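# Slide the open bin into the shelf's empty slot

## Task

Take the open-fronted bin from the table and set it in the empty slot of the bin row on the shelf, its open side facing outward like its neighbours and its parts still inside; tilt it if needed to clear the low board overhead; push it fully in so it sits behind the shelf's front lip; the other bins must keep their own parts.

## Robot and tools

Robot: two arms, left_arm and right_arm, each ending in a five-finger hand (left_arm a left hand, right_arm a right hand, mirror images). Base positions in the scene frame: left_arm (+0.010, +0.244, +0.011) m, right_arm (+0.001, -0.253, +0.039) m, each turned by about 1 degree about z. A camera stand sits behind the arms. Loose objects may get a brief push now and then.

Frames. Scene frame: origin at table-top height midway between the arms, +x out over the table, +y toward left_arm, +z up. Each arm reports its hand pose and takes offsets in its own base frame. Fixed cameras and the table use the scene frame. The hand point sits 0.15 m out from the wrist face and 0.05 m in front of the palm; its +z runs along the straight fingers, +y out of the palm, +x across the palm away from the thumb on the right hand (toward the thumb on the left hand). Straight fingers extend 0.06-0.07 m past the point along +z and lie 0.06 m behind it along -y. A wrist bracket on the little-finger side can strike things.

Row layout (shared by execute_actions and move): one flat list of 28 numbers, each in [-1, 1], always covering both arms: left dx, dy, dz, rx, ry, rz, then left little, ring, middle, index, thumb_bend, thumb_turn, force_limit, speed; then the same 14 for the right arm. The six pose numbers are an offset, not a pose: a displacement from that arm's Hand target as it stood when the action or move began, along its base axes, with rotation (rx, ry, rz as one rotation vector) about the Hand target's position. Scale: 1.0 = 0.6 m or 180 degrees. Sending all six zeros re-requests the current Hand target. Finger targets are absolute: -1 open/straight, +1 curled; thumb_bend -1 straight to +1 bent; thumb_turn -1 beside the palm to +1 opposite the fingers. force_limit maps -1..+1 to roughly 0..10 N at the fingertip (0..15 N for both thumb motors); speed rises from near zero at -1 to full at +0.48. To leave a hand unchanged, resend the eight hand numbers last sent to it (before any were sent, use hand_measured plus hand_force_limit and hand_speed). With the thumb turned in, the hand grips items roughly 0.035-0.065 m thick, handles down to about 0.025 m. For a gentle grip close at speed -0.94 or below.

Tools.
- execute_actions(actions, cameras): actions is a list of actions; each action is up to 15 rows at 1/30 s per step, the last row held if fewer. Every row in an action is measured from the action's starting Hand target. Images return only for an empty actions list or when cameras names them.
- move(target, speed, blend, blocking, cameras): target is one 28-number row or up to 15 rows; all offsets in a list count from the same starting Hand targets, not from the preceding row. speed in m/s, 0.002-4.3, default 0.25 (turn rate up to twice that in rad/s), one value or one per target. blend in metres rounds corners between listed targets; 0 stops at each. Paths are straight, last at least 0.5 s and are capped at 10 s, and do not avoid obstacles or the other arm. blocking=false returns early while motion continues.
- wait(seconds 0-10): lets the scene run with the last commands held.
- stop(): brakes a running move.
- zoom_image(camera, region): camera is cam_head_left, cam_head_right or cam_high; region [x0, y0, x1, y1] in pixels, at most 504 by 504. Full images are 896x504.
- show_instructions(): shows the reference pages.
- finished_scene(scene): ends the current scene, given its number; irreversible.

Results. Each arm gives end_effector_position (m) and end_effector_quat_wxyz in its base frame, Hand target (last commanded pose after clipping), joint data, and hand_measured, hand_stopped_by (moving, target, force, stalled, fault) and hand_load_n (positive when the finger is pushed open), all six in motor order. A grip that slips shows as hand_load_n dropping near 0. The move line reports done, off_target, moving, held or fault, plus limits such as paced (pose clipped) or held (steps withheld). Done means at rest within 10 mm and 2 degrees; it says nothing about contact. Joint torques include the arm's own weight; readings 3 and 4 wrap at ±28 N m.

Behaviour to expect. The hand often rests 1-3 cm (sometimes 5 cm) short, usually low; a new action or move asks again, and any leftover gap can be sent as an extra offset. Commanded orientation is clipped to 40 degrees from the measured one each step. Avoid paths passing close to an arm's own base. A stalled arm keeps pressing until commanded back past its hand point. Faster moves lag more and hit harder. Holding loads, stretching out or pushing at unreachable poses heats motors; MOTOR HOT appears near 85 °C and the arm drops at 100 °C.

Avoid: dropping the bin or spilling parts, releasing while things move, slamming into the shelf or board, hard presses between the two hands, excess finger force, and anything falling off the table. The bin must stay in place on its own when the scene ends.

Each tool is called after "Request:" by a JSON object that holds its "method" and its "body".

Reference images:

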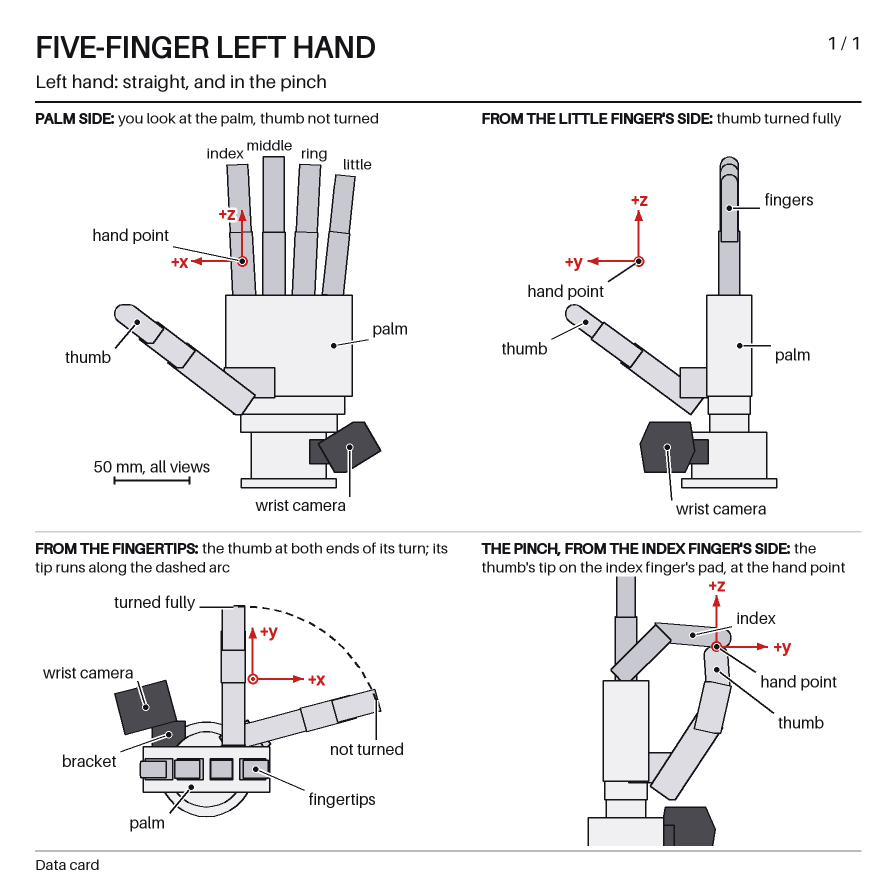

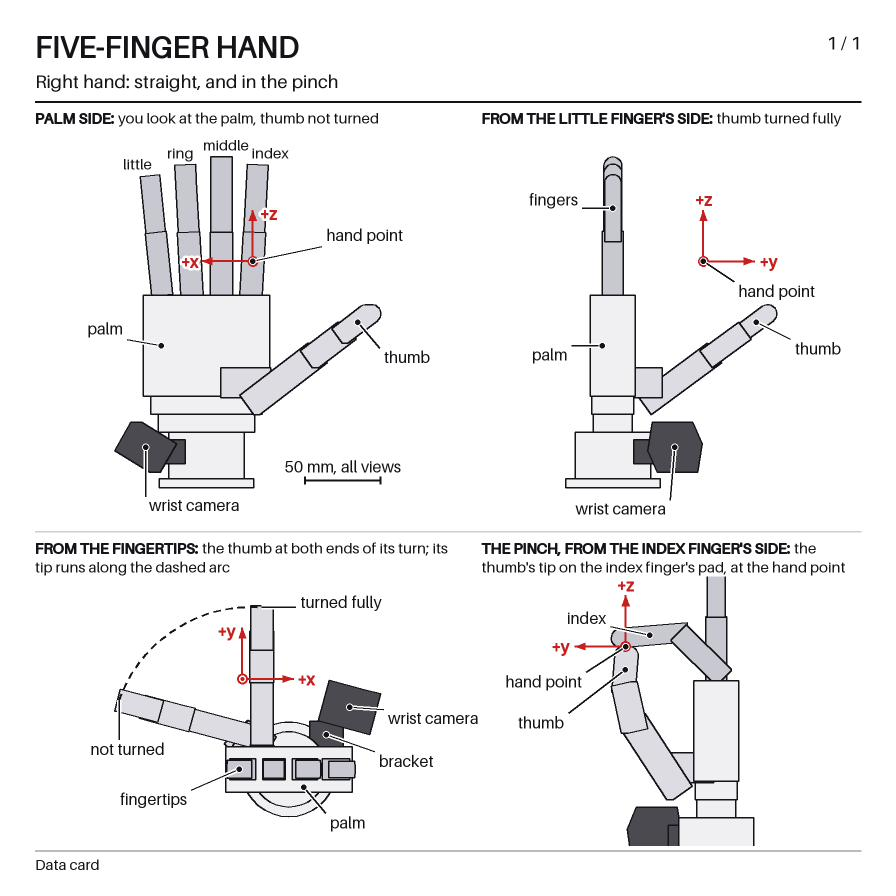

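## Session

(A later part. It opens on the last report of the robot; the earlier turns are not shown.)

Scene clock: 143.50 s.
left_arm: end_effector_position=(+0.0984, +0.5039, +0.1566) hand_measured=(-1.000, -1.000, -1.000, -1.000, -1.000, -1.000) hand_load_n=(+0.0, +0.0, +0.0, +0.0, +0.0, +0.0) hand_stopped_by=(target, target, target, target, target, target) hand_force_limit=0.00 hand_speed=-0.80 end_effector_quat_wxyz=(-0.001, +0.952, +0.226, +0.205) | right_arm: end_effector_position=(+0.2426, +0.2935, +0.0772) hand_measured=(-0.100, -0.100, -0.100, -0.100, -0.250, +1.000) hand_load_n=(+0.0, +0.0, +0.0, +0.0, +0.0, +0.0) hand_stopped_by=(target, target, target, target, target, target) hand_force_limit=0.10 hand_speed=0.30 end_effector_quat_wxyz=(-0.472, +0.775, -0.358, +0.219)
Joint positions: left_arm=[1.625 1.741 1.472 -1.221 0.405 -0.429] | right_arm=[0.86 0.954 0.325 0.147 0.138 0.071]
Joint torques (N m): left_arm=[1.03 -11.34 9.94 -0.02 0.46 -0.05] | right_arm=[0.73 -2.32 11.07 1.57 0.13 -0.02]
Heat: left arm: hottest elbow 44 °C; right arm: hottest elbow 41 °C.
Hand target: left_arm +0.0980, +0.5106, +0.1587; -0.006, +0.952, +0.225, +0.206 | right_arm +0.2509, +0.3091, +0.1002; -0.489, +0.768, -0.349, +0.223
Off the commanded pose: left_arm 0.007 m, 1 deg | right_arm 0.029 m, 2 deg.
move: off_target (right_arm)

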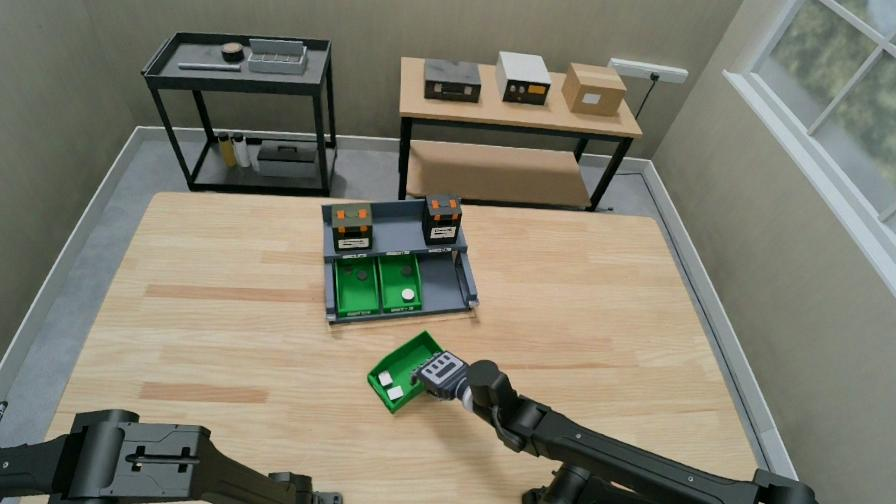

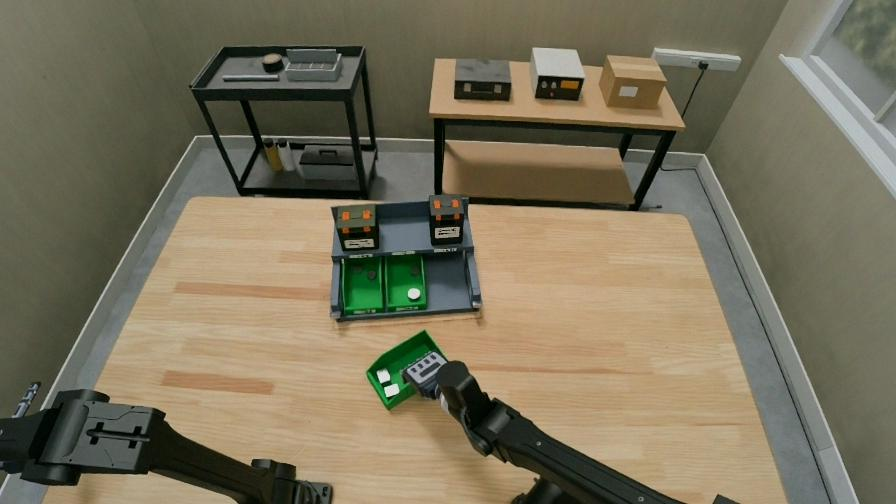

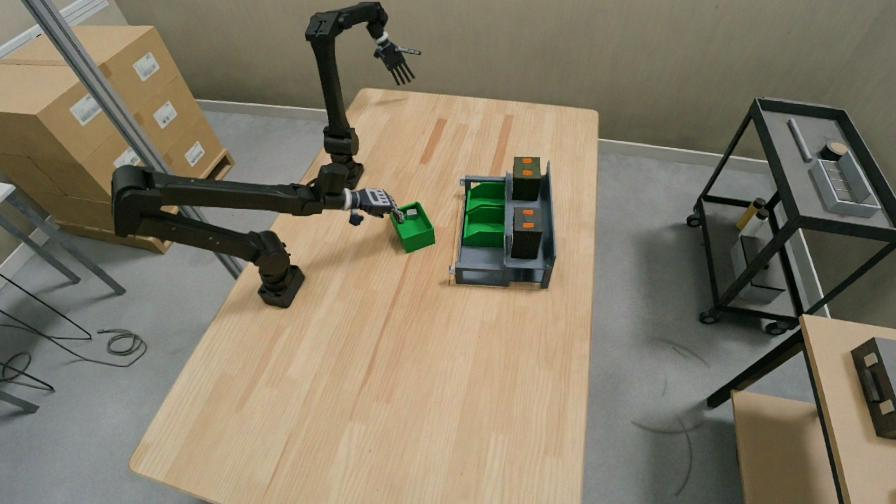

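Request:
{"method": "move", "body": {"target": [[0,0,0,0,0,0,-1,-1,-1,-1,-1,-1,0,-0.8,0.02,-0.002,0,0,0,0.0,-0.1,-0.1,-0.1,-0.1,-0.25,1,0.1,0.3],[0,0,0,0,0,0,-1,-1,-1,-1,-1,-1,0,-0.8,0.02,-0.002,-0.05,0,0,0.0,-0.1,-0.1,-0.1,-0.1,-0.25,1,0.1,0.3]], "speed": 0.1, "cameras": ["all"]}}

Request:
{"method": "zoom_image", "body": {"camera": "cam_head_left", "region": [350, 310, 470, 430]}}

Request:
{"method": "zoom_image", "body": {"camera": "cam_high", "region": [360, 170, 460, 270]}}

Scene clock: 153.03 s.
left_arm: end_effector_position=(+0.0984, +0.5039, +0.1566) hand_measured=(-1.000, -1.000, -1.000, -1.000, -1.000, -1.000) hand_load_n=(+0.0, +0.0, +0.0, +0.0, +0.0, +0.0) hand_stopped_by=(target, target, target, target, target, target) hand_force_limit=0.00 hand_speed=-0.80 end_effector_quat_wxyz=(-0.001, +0.952, +0.226, +0.205) | right_arm: end_effector_position=(+0.2578, +0.3090, +0.0701) hand_measured=(-0.100, -0.100, -0.100, -0.100, -0.250, +1.000) hand_load_n=(+0.0, +0.0, +0.0, +0.0, +0.0, +0.0) hand_stopped_by=(target, target, target, target, target, target) hand_force_limit=0.10 hand_speed=0.30 end_effector_quat_wxyz=(-0.488, +0.770, -0.349, +0.218)
Joint positions: left_arm=[1.625 1.741 1.472 -1.221 0.405 -0.429] | right_arm=[0.844 1.068 0.336 0.286 0.108 0.056]
Joint torques (N m): left_arm=[1.03 -11.34 9.94 -0.01 0.46 -0.05] | right_arm=[-1.14 -2.32 7.5 2.51 -0.09 -0.06]
Heat: left arm: hottest elbow 45 °C; right arm: hottest elbow 43 °C.
Hand target: left_arm +0.0980, +0.5106, +0.1587; -0.006, +0.952, +0.225, +0.206 | right_arm +0.2630, +0.3080, +0.0703; -0.489, +0.767, -0.349, +0.223
Off the commanded pose: left_arm 0.007 m, 1 deg | right_arm 0.005 m, 1 deg.
move: done

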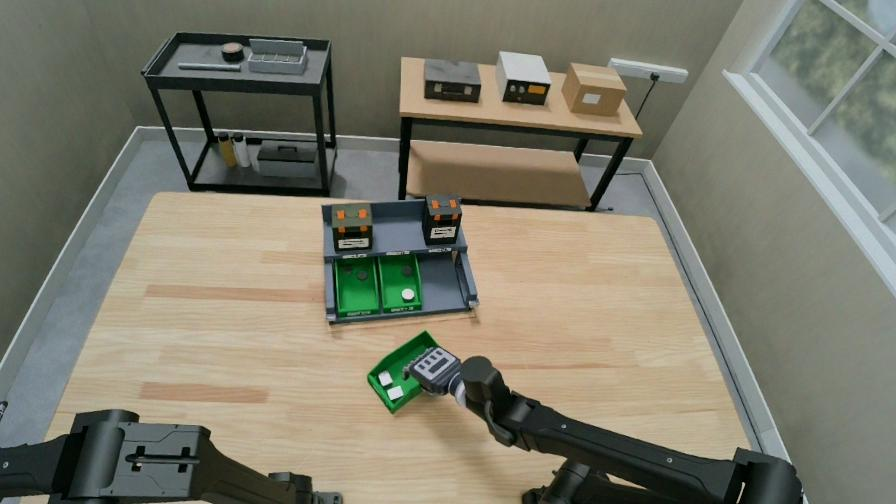

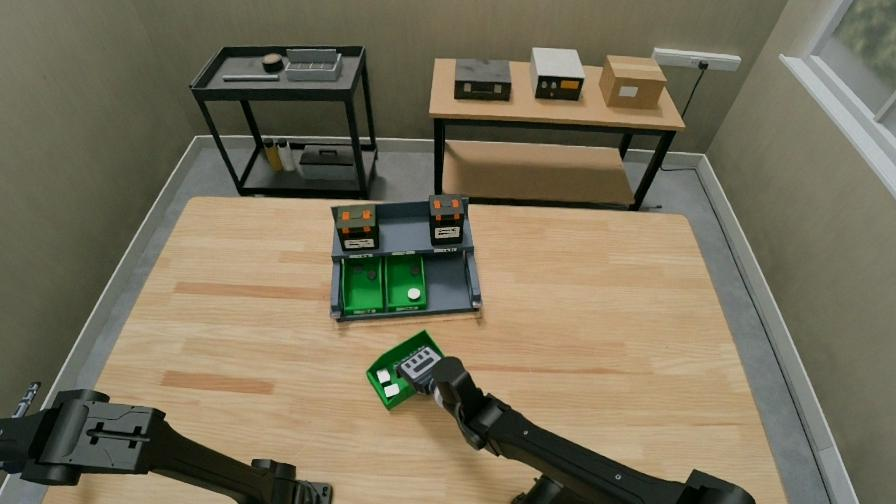

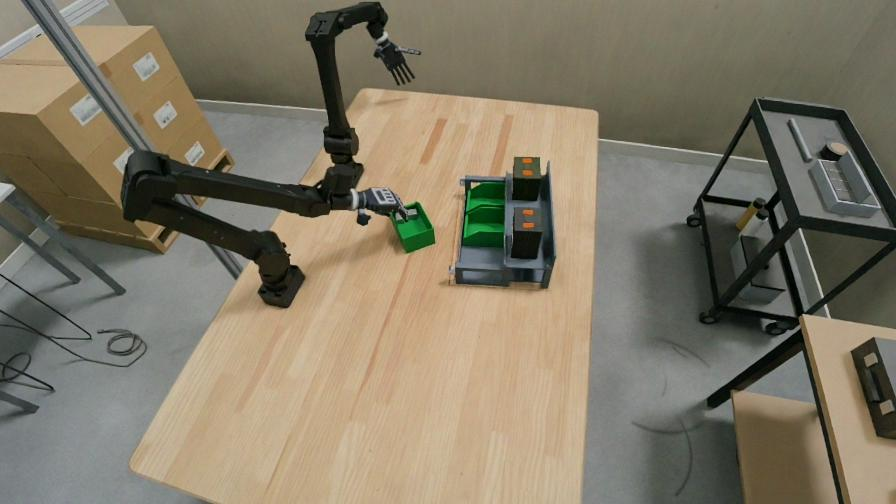

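Scaled by 4.200 from the camera's 896x504 image, which has a finer 1280x720 frame.

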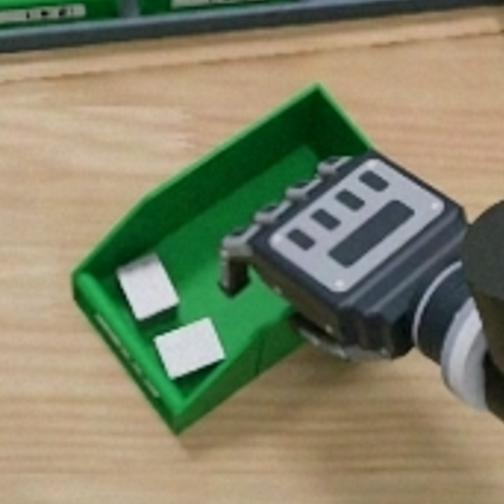

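Scaled by 5.040 from the camera's 896x504 image, which has a finer 1280x720 frame.

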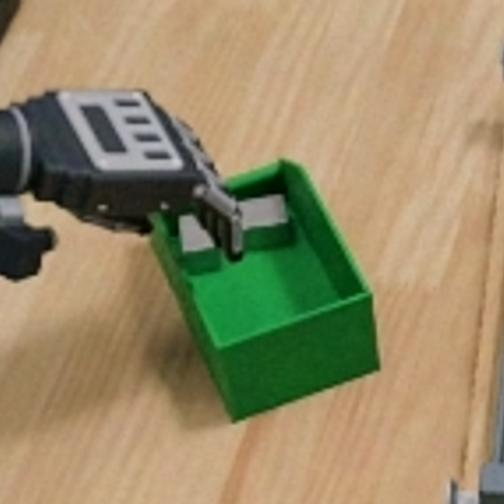

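Request:
{"method": "move", "body": {"target": [0,0,0,0,0,0,-1,-1,-1,-1,-1,-1,0,-0.8,0.013,-0.024,-0.025,0,0,0.0,-0.1,-0.1,-0.1,-0.1,-0.25,1,0.1,0.3], "speed": 0.1, "cameras": ["all"]}}

Request:
{"method": "zoom_image", "body": {"camera": "cam_head_left", "region": [350, 310, 470, 430]}}

Request:
{"method": "zoom_image", "body": {"camera": "cam_high", "region": [360, 170, 460, 270]}}

Scene clock: 159.37 s.
left_arm: end_effector_position=(+0.0984, +0.5039, +0.1566) hand_measured=(-1.000, -1.000, -1.000, -1.000, -1.000, -1.000) hand_load_n=(+0.0, +0.0, +0.0, +0.0, +0.0, +0.0) hand_stopped_by=(target, target, target, target, target, target) hand_force_limit=0.00 hand_speed=-0.80 end_effector_quat_wxyz=(-0.001, +0.952, +0.226, +0.205) | right_arm: end_effector_position=(+0.2657, +0.2951, +0.0553) hand_measured=(-0.100, -0.100, -0.100, -0.100, -0.250, +1.000) hand_load_n=(-0.5, -0.5, +0.0, +0.0, +0.0, +0.0) hand_stopped_by=(target, target, target, target, target, target) hand_force_limit=0.10 hand_speed=0.30 end_effector_quat_wxyz=(-0.488, +0.770, -0.349, +0.218)
Joint positions: left_arm=[1.625 1.741 1.472 -1.221 0.405 -0.429] | right_arm=[0.782 1.107 0.304 0.359 0.052 0.03]
Joint torques (N m): left_arm=[1.03 -11.34 9.94 -0.01 0.46 -0.05] | right_arm=[-1.14 -2.14 7.1 2.47 -0.11 -0.09]
Heat: left arm: hottest elbow 45 °C; right arm: hottest elbow 42 °C.
Hand target: left_arm +0.0980, +0.5106, +0.1587; -0.006, +0.952, +0.225, +0.206 | right_arm +0.2708, +0.2936, +0.0553; -0.489, +0.768, -0.349, +0.223
Off the commanded pose: left_arm 0.007 m, 1 deg | right_arm 0.005 m, 1 deg.
move: done

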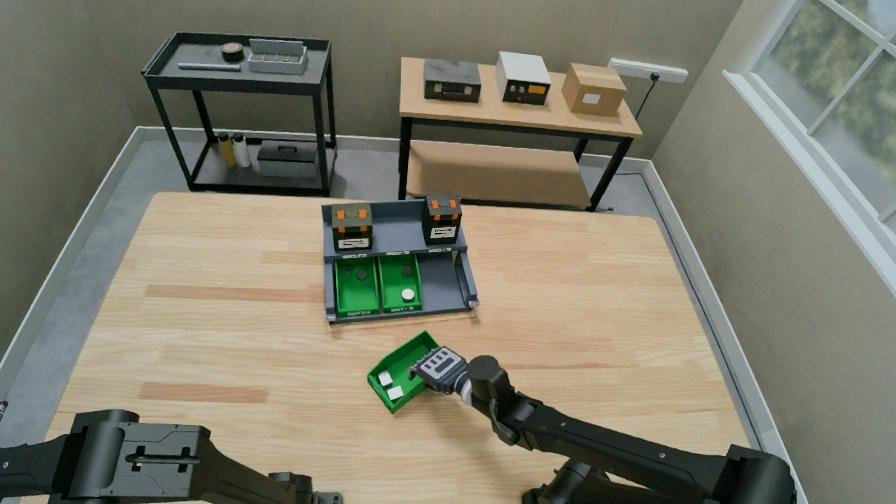

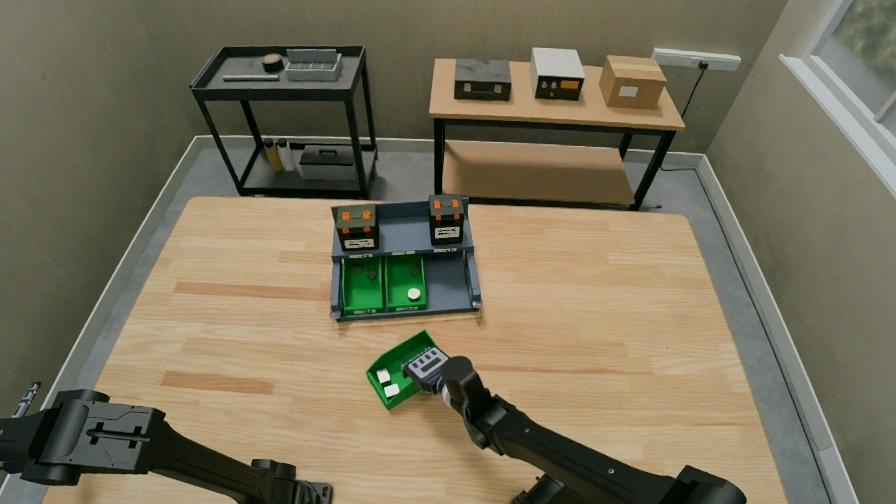

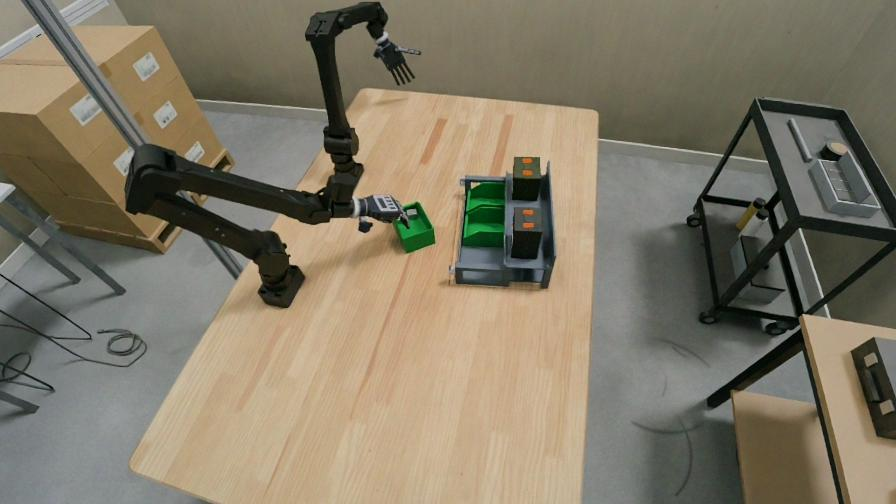

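Scaled by 4.200 from the camera's 896x504 image, which has a finer 1280x720 frame.

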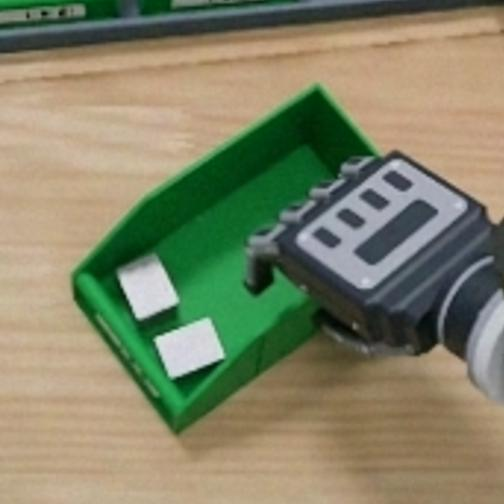

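Scaled by 5.040 from the camera's 896x504 image, which has a finer 1280x720 frame.

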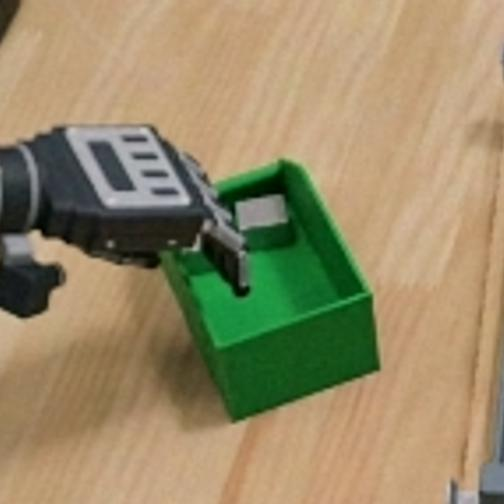

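Request:
{"method": "move", "body": {"target": [0,0,0,0,0,0,-1,-1,-1,-1,-1,-1,0,-0.8,0.0,0,-0.055,0,0,0.0,-0.1,-0.1,-0.1,-0.1,-0.25,1,0.1,0.3], "speed": 0.1, "cameras": ["cam_head_left"]}}

Request:
{"method": "zoom_image", "body": {"camera": "cam_head_left", "region": [350, 310, 470, 430]}}

Scene clock: 163.27 s.
left_arm: end_effector_position=(+0.0984, +0.5039, +0.1566) hand_measured=(-1.000, -1.000, -1.000, -1.000, -1.000, -1.000) hand_load_n=(+0.0, +0.0, +0.0, +0.0, +0.0, +0.0) hand_stopped_by=(target, target, target, target, target, target) hand_force_limit=0.00 hand_speed=-0.80 end_effector_quat_wxyz=(-0.001, +0.952, +0.226, +0.205) | right_arm: end_effector_position=(+0.2662, +0.2956, +0.0227) hand_measured=(-0.100, -0.100, -0.100, -0.100, -0.250, +1.000) hand_load_n=(+0.0, +0.0, +0.0, +0.0, +0.0, +0.0) hand_stopped_by=(target, target, target, target, target, target) hand_force_limit=0.10 hand_speed=0.30 end_effector_quat_wxyz=(-0.488, +0.770, -0.349, +0.218)
Joint positions: left_arm=[1.625 1.741 1.472 -1.221 0.405 -0.429] | right_arm=[0.782 1.258 0.266 0.549 0.051 0.03]
Joint torques (N m): left_arm=[1.03 -11.34 9.94 -0.02 0.46 -0.05] | right_arm=[-1.26 -3.14 5.97 2.44 -0.11 -0.06]
Heat: left arm: hottest elbow 45 °C; right arm: hottest elbow 42 °C.
Hand target: left_arm +0.0980, +0.5106, +0.1587; -0.006, +0.952, +0.225, +0.206 | right_arm +0.2707, +0.2936, +0.0223; -0.489, +0.767, -0.349, +0.223
Off the commanded pose: left_arm 0.007 m, 1 deg | right_arm 0.005 m, 1 deg.
move: done
Images, in order (width x height): cam_head_left 896x504.

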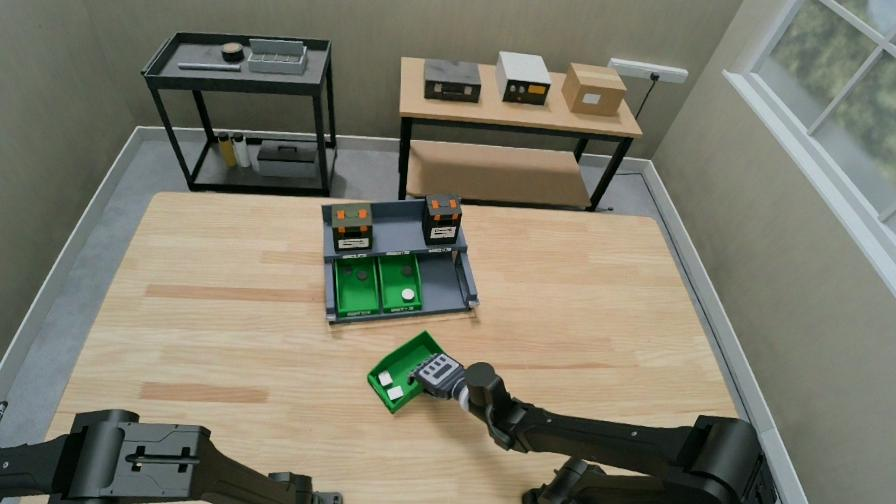

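Scaled by 4.200 from the camera's 896x504 image, which has a finer 1280x720 frame.

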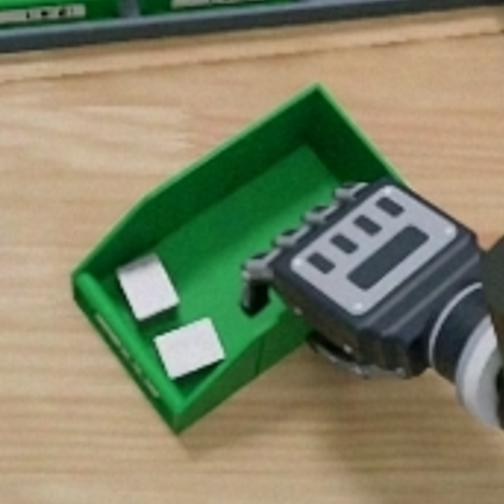

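Request:
{"method": "move", "body": {"target": [0,0,0,0,0,0,-1,-1,-1,-1,-1,-1,0,-0.8,0.0,0,-0.045,0,0,0.0,-0.1,-0.1,-0.1,-0.1,-0.25,1,0.1,0.3], "speed": 0.1, "cameras": ["cam_head_left","cam_high"]}}

Request:
{"method": "zoom_image", "body": {"camera": "cam_head_left", "region": [350, 310, 470, 430]}}

Request:
{"method": "zoom_image", "body": {"camera": "cam_high", "region": [360, 170, 460, 270]}}

Scene clock: 166.63 s.
left_arm: end_effector_position=(+0.0984, +0.5039, +0.1566) hand_measured=(-1.000, -1.000, -1.000, -1.000, -1.000, -1.000) hand_load_n=(+0.0, +0.0, +0.0, +0.0, +0.0, +0.0) hand_stopped_by=(target, target, target, target, target, target) hand_force_limit=0.00 hand_speed=-0.80 end_effector_quat_wxyz=(-0.001, +0.952, +0.226, +0.205) | right_arm: end_effector_position=(+0.2668, +0.2963, -0.0037) hand_measured=(-0.100, -0.100, -0.100, -0.100, -0.250, +1.000) hand_load_n=(+0.0, +0.0, +0.0, +0.0, +0.0, +0.0) hand_stopped_by=(target, target, target, target, target, target) hand_force_limit=0.10 hand_speed=0.30 end_effector_quat_wxyz=(-0.489, +0.769, -0.349, +0.218)
Joint positions: left_arm=[1.625 1.741 1.472 -1.221 0.405 -0.429] | right_arm=[0.782 1.406 0.247 0.717 0.051 0.03]
Joint torques (N m): left_arm=[1.03 -11.34 9.94 -0.01 0.46 -0.05] | right_arm=[-1.08 -4.01 4.79 2.5 -0.11 -0.06]
Heat: left arm: hottest elbow 45 °C; right arm: hottest elbow 41 °C.
Hand target: left_arm +0.0980, +0.5106, +0.1587; -0.006, +0.952, +0.225, +0.206 | right_arm +0.2707, +0.2936, -0.0047; -0.489, +0.767, -0.349, +0.223
Off the commanded pose: left_arm 0.007 m, 1 deg | right_arm 0.005 m, 1 deg.
move: done
Images, in order (width x height): cam_head_left 896x504, cam_high 896x504.

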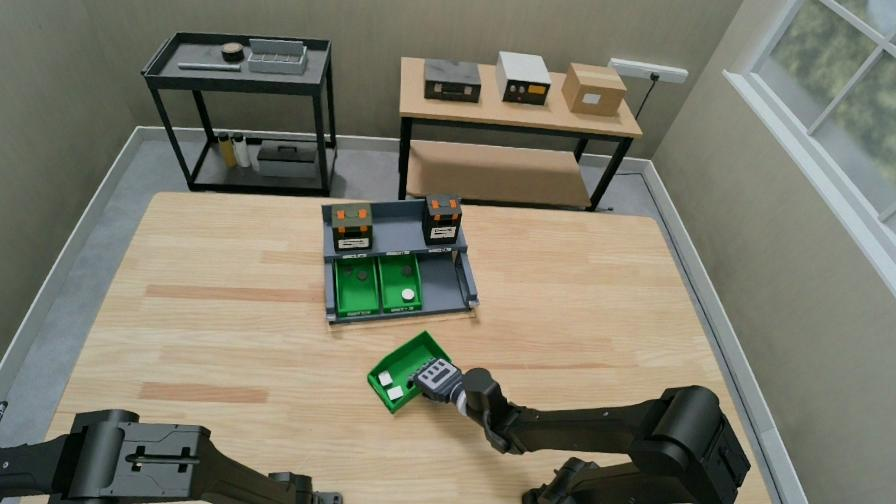

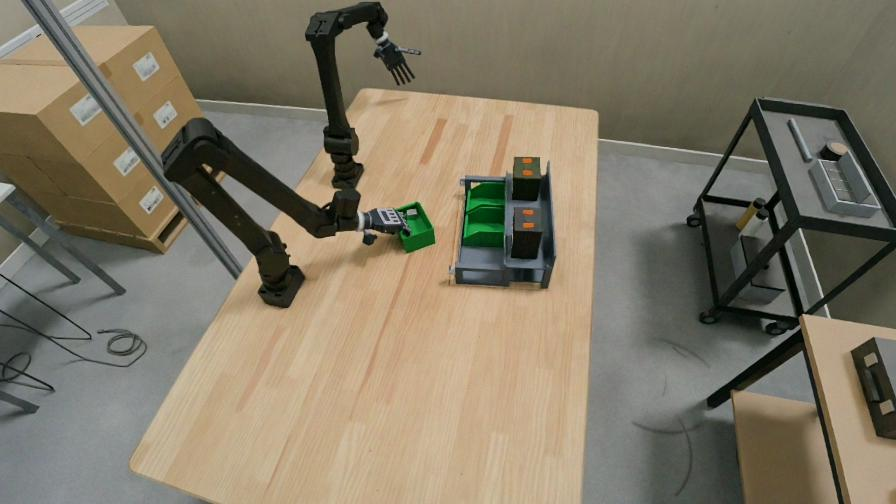

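Scaled by 4.200 from the camera's 896x504 image, which has a finer 1280x720 frame.

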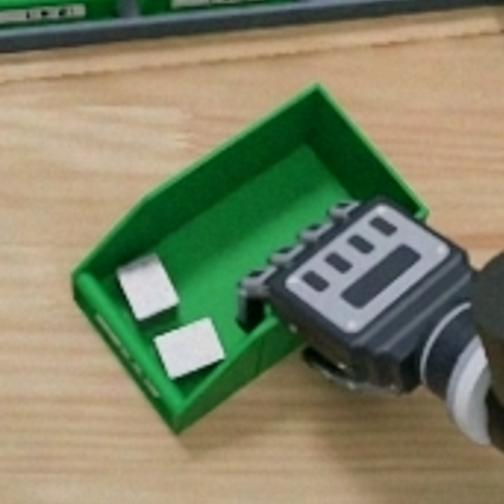

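Scaled by 5.040 from the camera's 896x504 image, which has a finer 1280x720 frame.

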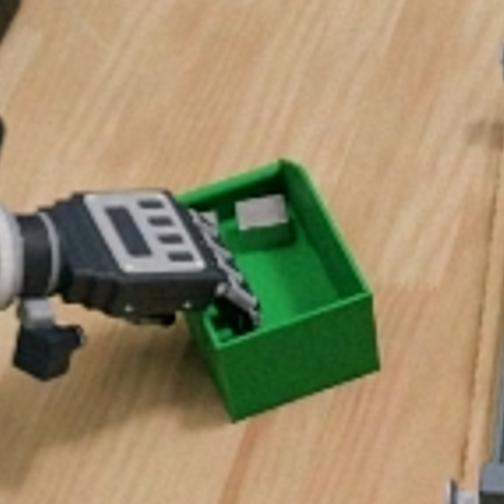

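Request:
{"method": "move", "body": {"target": [0,0,0,0,0,0,-1,-1,-1,-1,-1,-1,0,-0.8,0.0,0,0,0,0,0.0,0.6,0.6,0.6,0.6,-0.05,1,0.1,-0.8], "speed": 0.1, "cameras": ["cam_head_left","cam_high"]}}

Request:
{"method": "zoom_image", "body": {"camera": "cam_head_left", "region": [350, 310, 470, 430]}}

Scene clock: 170.63 s.
left_arm: end_effector_position=(+0.0984, +0.5039, +0.1566) hand_measured=(-1.000, -1.000, -1.000, -1.000, -1.000, -1.000) hand_load_n=(+0.0, +0.0, +0.0, +0.0, -0.5, +0.0) hand_stopped_by=(target, target, target, target, target, target) hand_force_limit=0.00 hand_speed=-0.80 end_effector_quat_wxyz=(-0.001, +0.952, +0.226, +0.205) | right_arm: end_effector_position=(+0.2668, +0.2961, -0.0040) hand_measured=(+0.304, +0.212, +0.172, +0.174, -0.106, +1.000) hand_load_n=(+4.0, +1.5, +10.0, +6.5, +9.5, +1.0) hand_stopped_by=(force, force, force, force, force, target) hand_force_limit=0.10 hand_speed=-0.80 end_effector_quat_wxyz=(-0.489, +0.770, -0.348, +0.217)
Joint positions: left_arm=[1.625 1.741 1.472 -1.221 0.405 -0.429] | right_arm=[0.779 1.407 0.247 0.719 0.046 0.029]
Joint torques (N m): left_arm=[1.03 -11.34 9.94 -0.01 0.46 -0.05] | right_arm=[-1.03 -3.9 4.79 2.45 0.08 -0.04]
Heat: left arm: hottest elbow 45 °C; right arm: hottest elbow 41 °C.
Hand target: left_arm +0.0980, +0.5106, +0.1587; -0.006, +0.952, +0.225, +0.206 | right_arm +0.2708, +0.2935, -0.0048; -0.489, +0.767, -0.349, +0.223
Off the commanded pose: left_arm 0.007 m, 1 deg | right_arm 0.005 m, 1 deg.
move: done
Images, in order (width x height): cam_head_left 896x504, cam_high 896x504.

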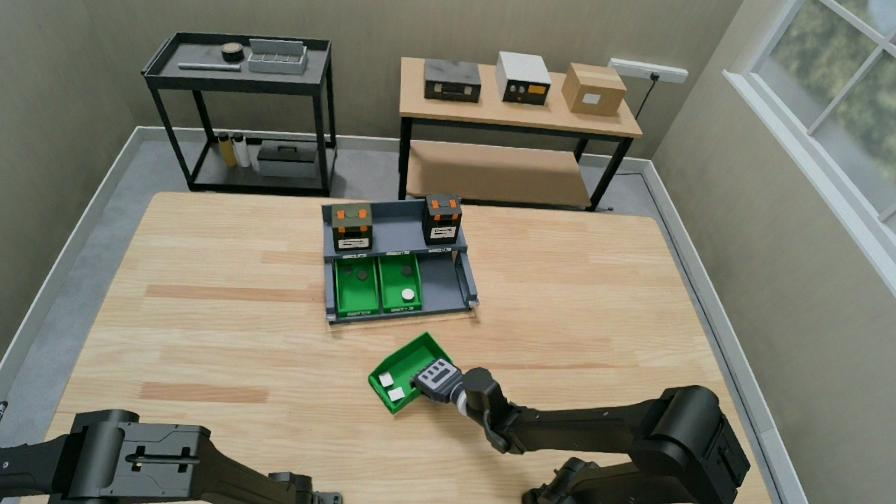

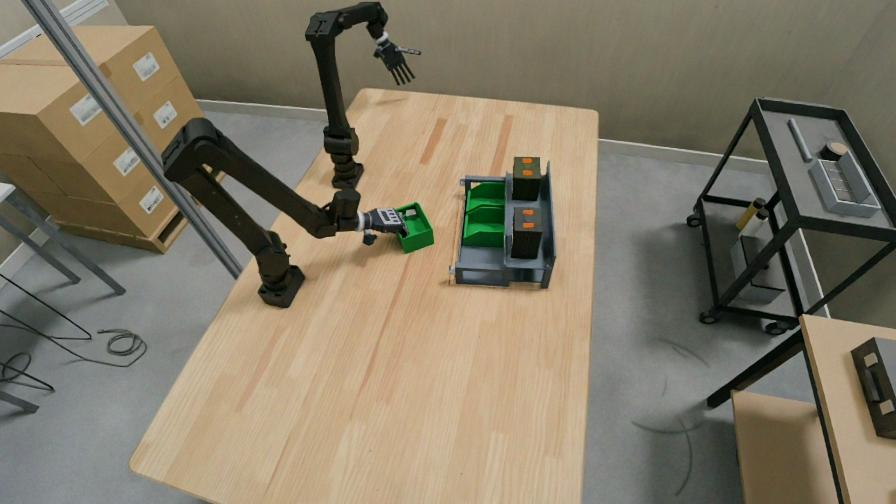

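Scaled by 4.200 from the camera's 896x504 image, which has a finer 1280x720 frame.

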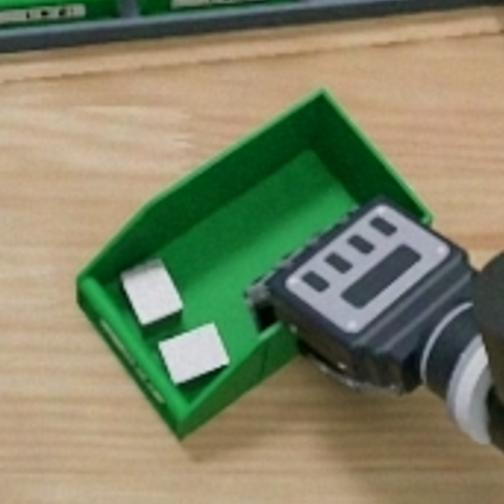

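Request:
{"method": "move", "body": {"target": [[0,0,0,0,0,0,-1,-1,-1,-1,-1,-1,0,-0.8,0.0,0,0,0,0,0.0,0.7,0.7,0.7,0.7,0.1,1,0.4,-0.85],[0,0,0,0,0,0,-1,-1,-1,-1,-1,-1,0,-0.8,0.0,0,0.15,0,0,0.0,0.7,0.7,0.7,0.7,0.1,1,0.4,-0.85]], "speed": 0.08, "cameras": ["cam_head_left","cam_high"]}}

Request:
{"method": "zoom_image", "body": {"camera": "cam_head_left", "region": [350, 310, 470, 430]}}

Request:
{"method": "zoom_image", "body": {"camera": "cam_high", "region": [360, 170, 460, 270]}}

Scene clock: 180.87 s.
left_arm: end_effector_position=(+0.0984, +0.5039, +0.1566) hand_measured=(-1.000, -1.000, -1.000, -1.000, -1.000, -1.000) hand_load_n=(+0.0, +0.0, +0.0, +0.0, +0.0, +0.0) hand_stopped_by=(target, target, target, target, target, target) hand_force_limit=0.00 hand_speed=-0.80 end_effector_quat_wxyz=(-0.001, +0.952, +0.226, +0.205) | right_arm: end_effector_position=(+0.2395, +0.2671, +0.0358) hand_measured=(+0.328, +0.236, +0.172, +0.184, -0.106, +1.000) hand_load_n=(+6.0, +1.0, +0.0, +10.0, +12.5, +2.0) hand_stopped_by=(force, force, force, force, force, target) hand_force_limit=0.40 hand_speed=-0.85 end_effector_quat_wxyz=(-0.443, +0.798, -0.353, +0.204)
Joint positions: left_arm=[1.625 1.741 1.472 -1.221 0.405 -0.429] | right_arm=[0.779 1.017 0.267 0.197 0.049 0.015]
Joint torques (N m): left_arm=[1.03 -11.28 9.95 -0.01 0.46 -0.05] | right_arm=[-1.03 -4.42 12.67 2.29 -0.05 0.09]
Heat: left arm: hottest elbow 45 °C; right arm: hottest elbow 40 °C.
Hand target: left_arm +0.0980, +0.5106, +0.1587; -0.006, +0.952, +0.225, +0.206 | right_arm +0.2708, +0.2935, +0.0853; -0.489, +0.767, -0.349, +0.223
Off the commanded pose: left_arm 0.007 m, 1 deg | right_arm 0.064 m, 7 deg.
move: off_target (right_arm)
Images, in order (width x height): cam_head_left 896x504, cam_high 896x504.

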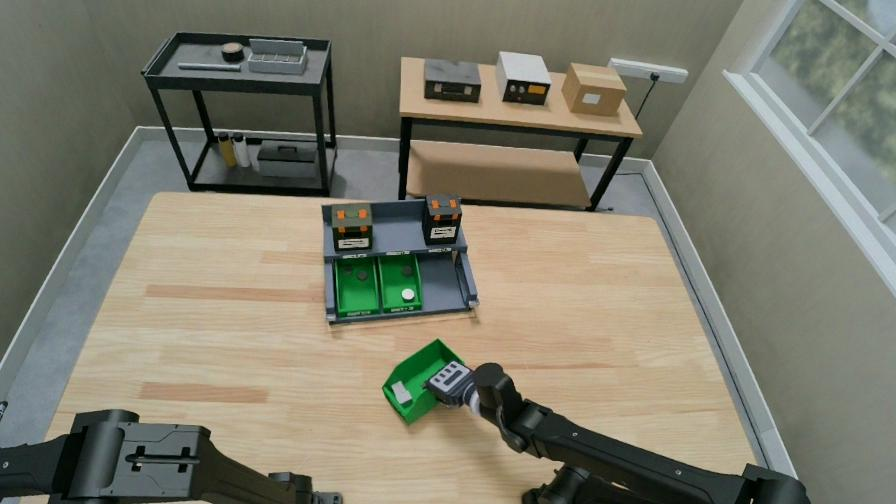

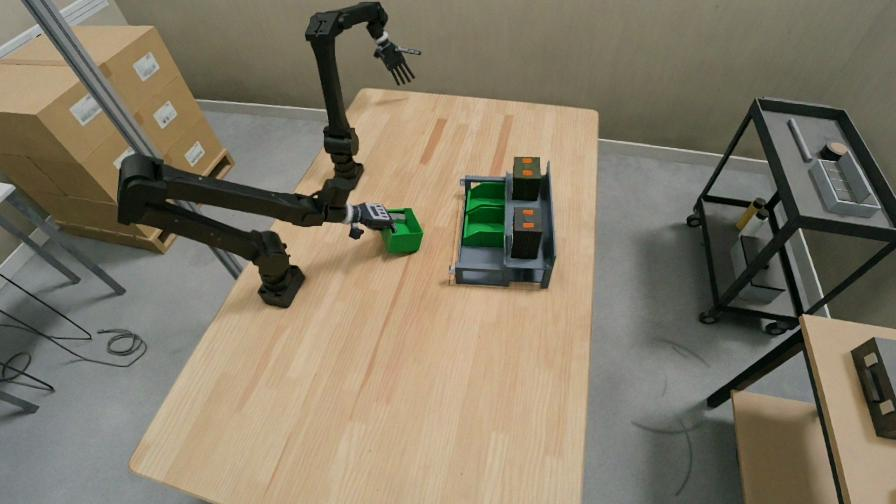

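Scaled by 4.200 from the camera's 896x504 image, which has a finer 1280x720 frame.

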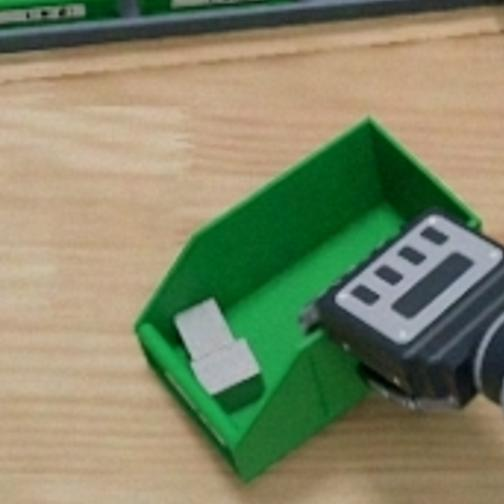

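Scaled by 5.040 from the camera's 896x504 image, which has a finer 1280x720 frame.

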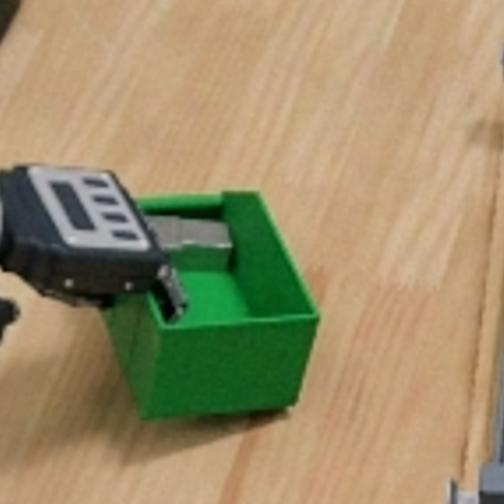

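Request:
{"method": "move", "body": {"target": [0,0,0,0,0,0,-1,-1,-1,-1,-1,-1,0,-0.8,0.03,0.02,0.05,0,0,0.0,0.7,0.7,0.7,0.7,0.1,1,0.4,-0.85], "speed": 0.08, "cameras": ["cam_head_left","cam_high"]}}

Request:
{"method": "zoom_image", "body": {"camera": "cam_head_left", "region": [350, 310, 470, 430]}}

Request:
{"method": "zoom_image", "body": {"camera": "cam_high", "region": [360, 170, 460, 270]}}

Scene clock: 186.43 s.
left_arm: end_effector_position=(+0.0984, +0.5039, +0.1566) hand_measured=(-1.000, -1.000, -1.000, -1.000, -1.000, -1.000) hand_load_n=(-0.5, +0.0, +0.0, +0.0, +0.0, +0.0) hand_stopped_by=(target, target, target, target, target, target) hand_force_limit=0.00 hand_speed=-0.80 end_effector_quat_wxyz=(-0.001, +0.952, +0.226, +0.205) | right_arm: end_effector_position=(+0.2585, +0.2806, +0.0684) hand_measured=(+0.328, +0.236, +0.172, +0.184, -0.106, +1.000) hand_load_n=(+6.5, +0.5, +0.0, +10.0, +12.5, +1.5) hand_stopped_by=(force, force, force, force, force, target) hand_force_limit=0.40 hand_speed=-0.85 end_effector_quat_wxyz=(-0.448, +0.795, -0.352, +0.207)
Joint positions: left_arm=[1.625 1.741 1.472 -1.221 0.405 -0.429] | right_arm=[0.766 0.998 0.36 0.098 0.039 0.007]
Joint torques (N m): left_arm=[1.03 -11.28 9.94 -0.01 0.46 -0.05] | right_arm=[-1.14 -3.31 13.48 2.36 -0.2 0.11]
Heat: left arm: hottest elbow 45 °C; right arm: hottest elbow 41 °C.
Hand target: left_arm +0.0980, +0.5106, +0.1587; -0.006, +0.952, +0.225, +0.206 | right_arm +0.2888, +0.3055, +0.1153; -0.489, +0.767, -0.349, +0.223
Off the commanded pose: left_arm 0.007 m, 1 deg | right_arm 0.061 m, 6 deg.
move: off_target (right_arm)
Images, in order (width x height): cam_head_left 896x504, cam_high 896x504.

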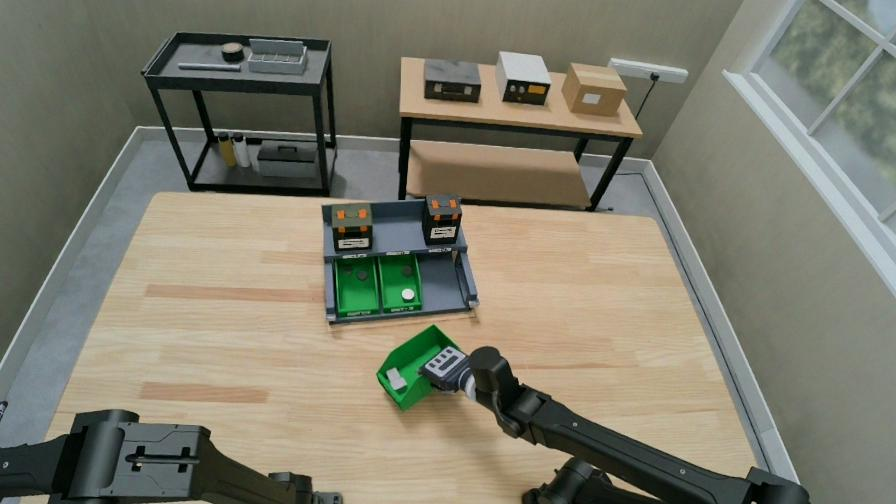

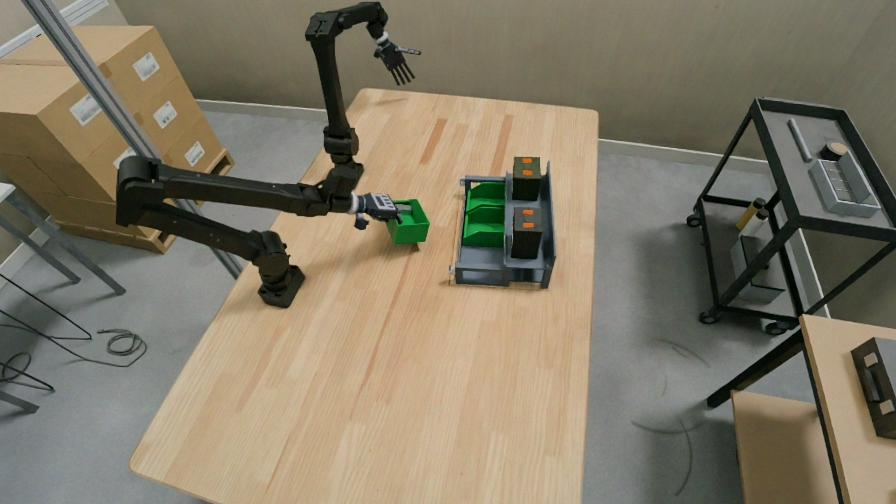

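Scaled by 4.200 from the camera's 896x504 image, which has a finer 1280x720 frame.

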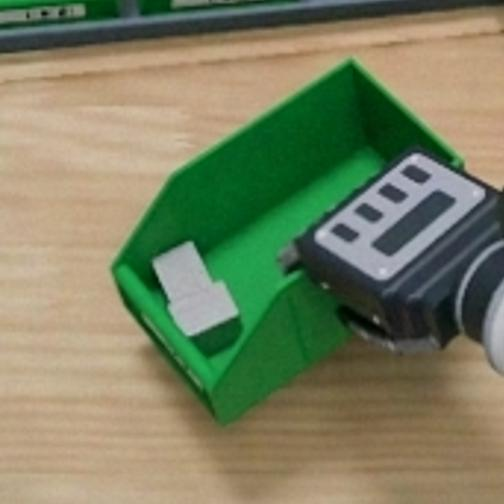

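Scaled by 5.040 from the camera's 896x504 image, which has a finer 1280x720 frame.

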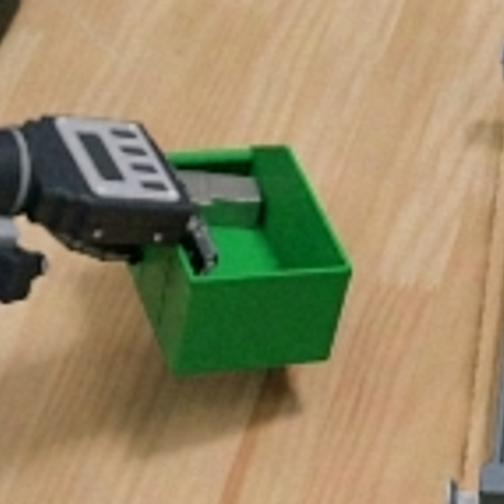

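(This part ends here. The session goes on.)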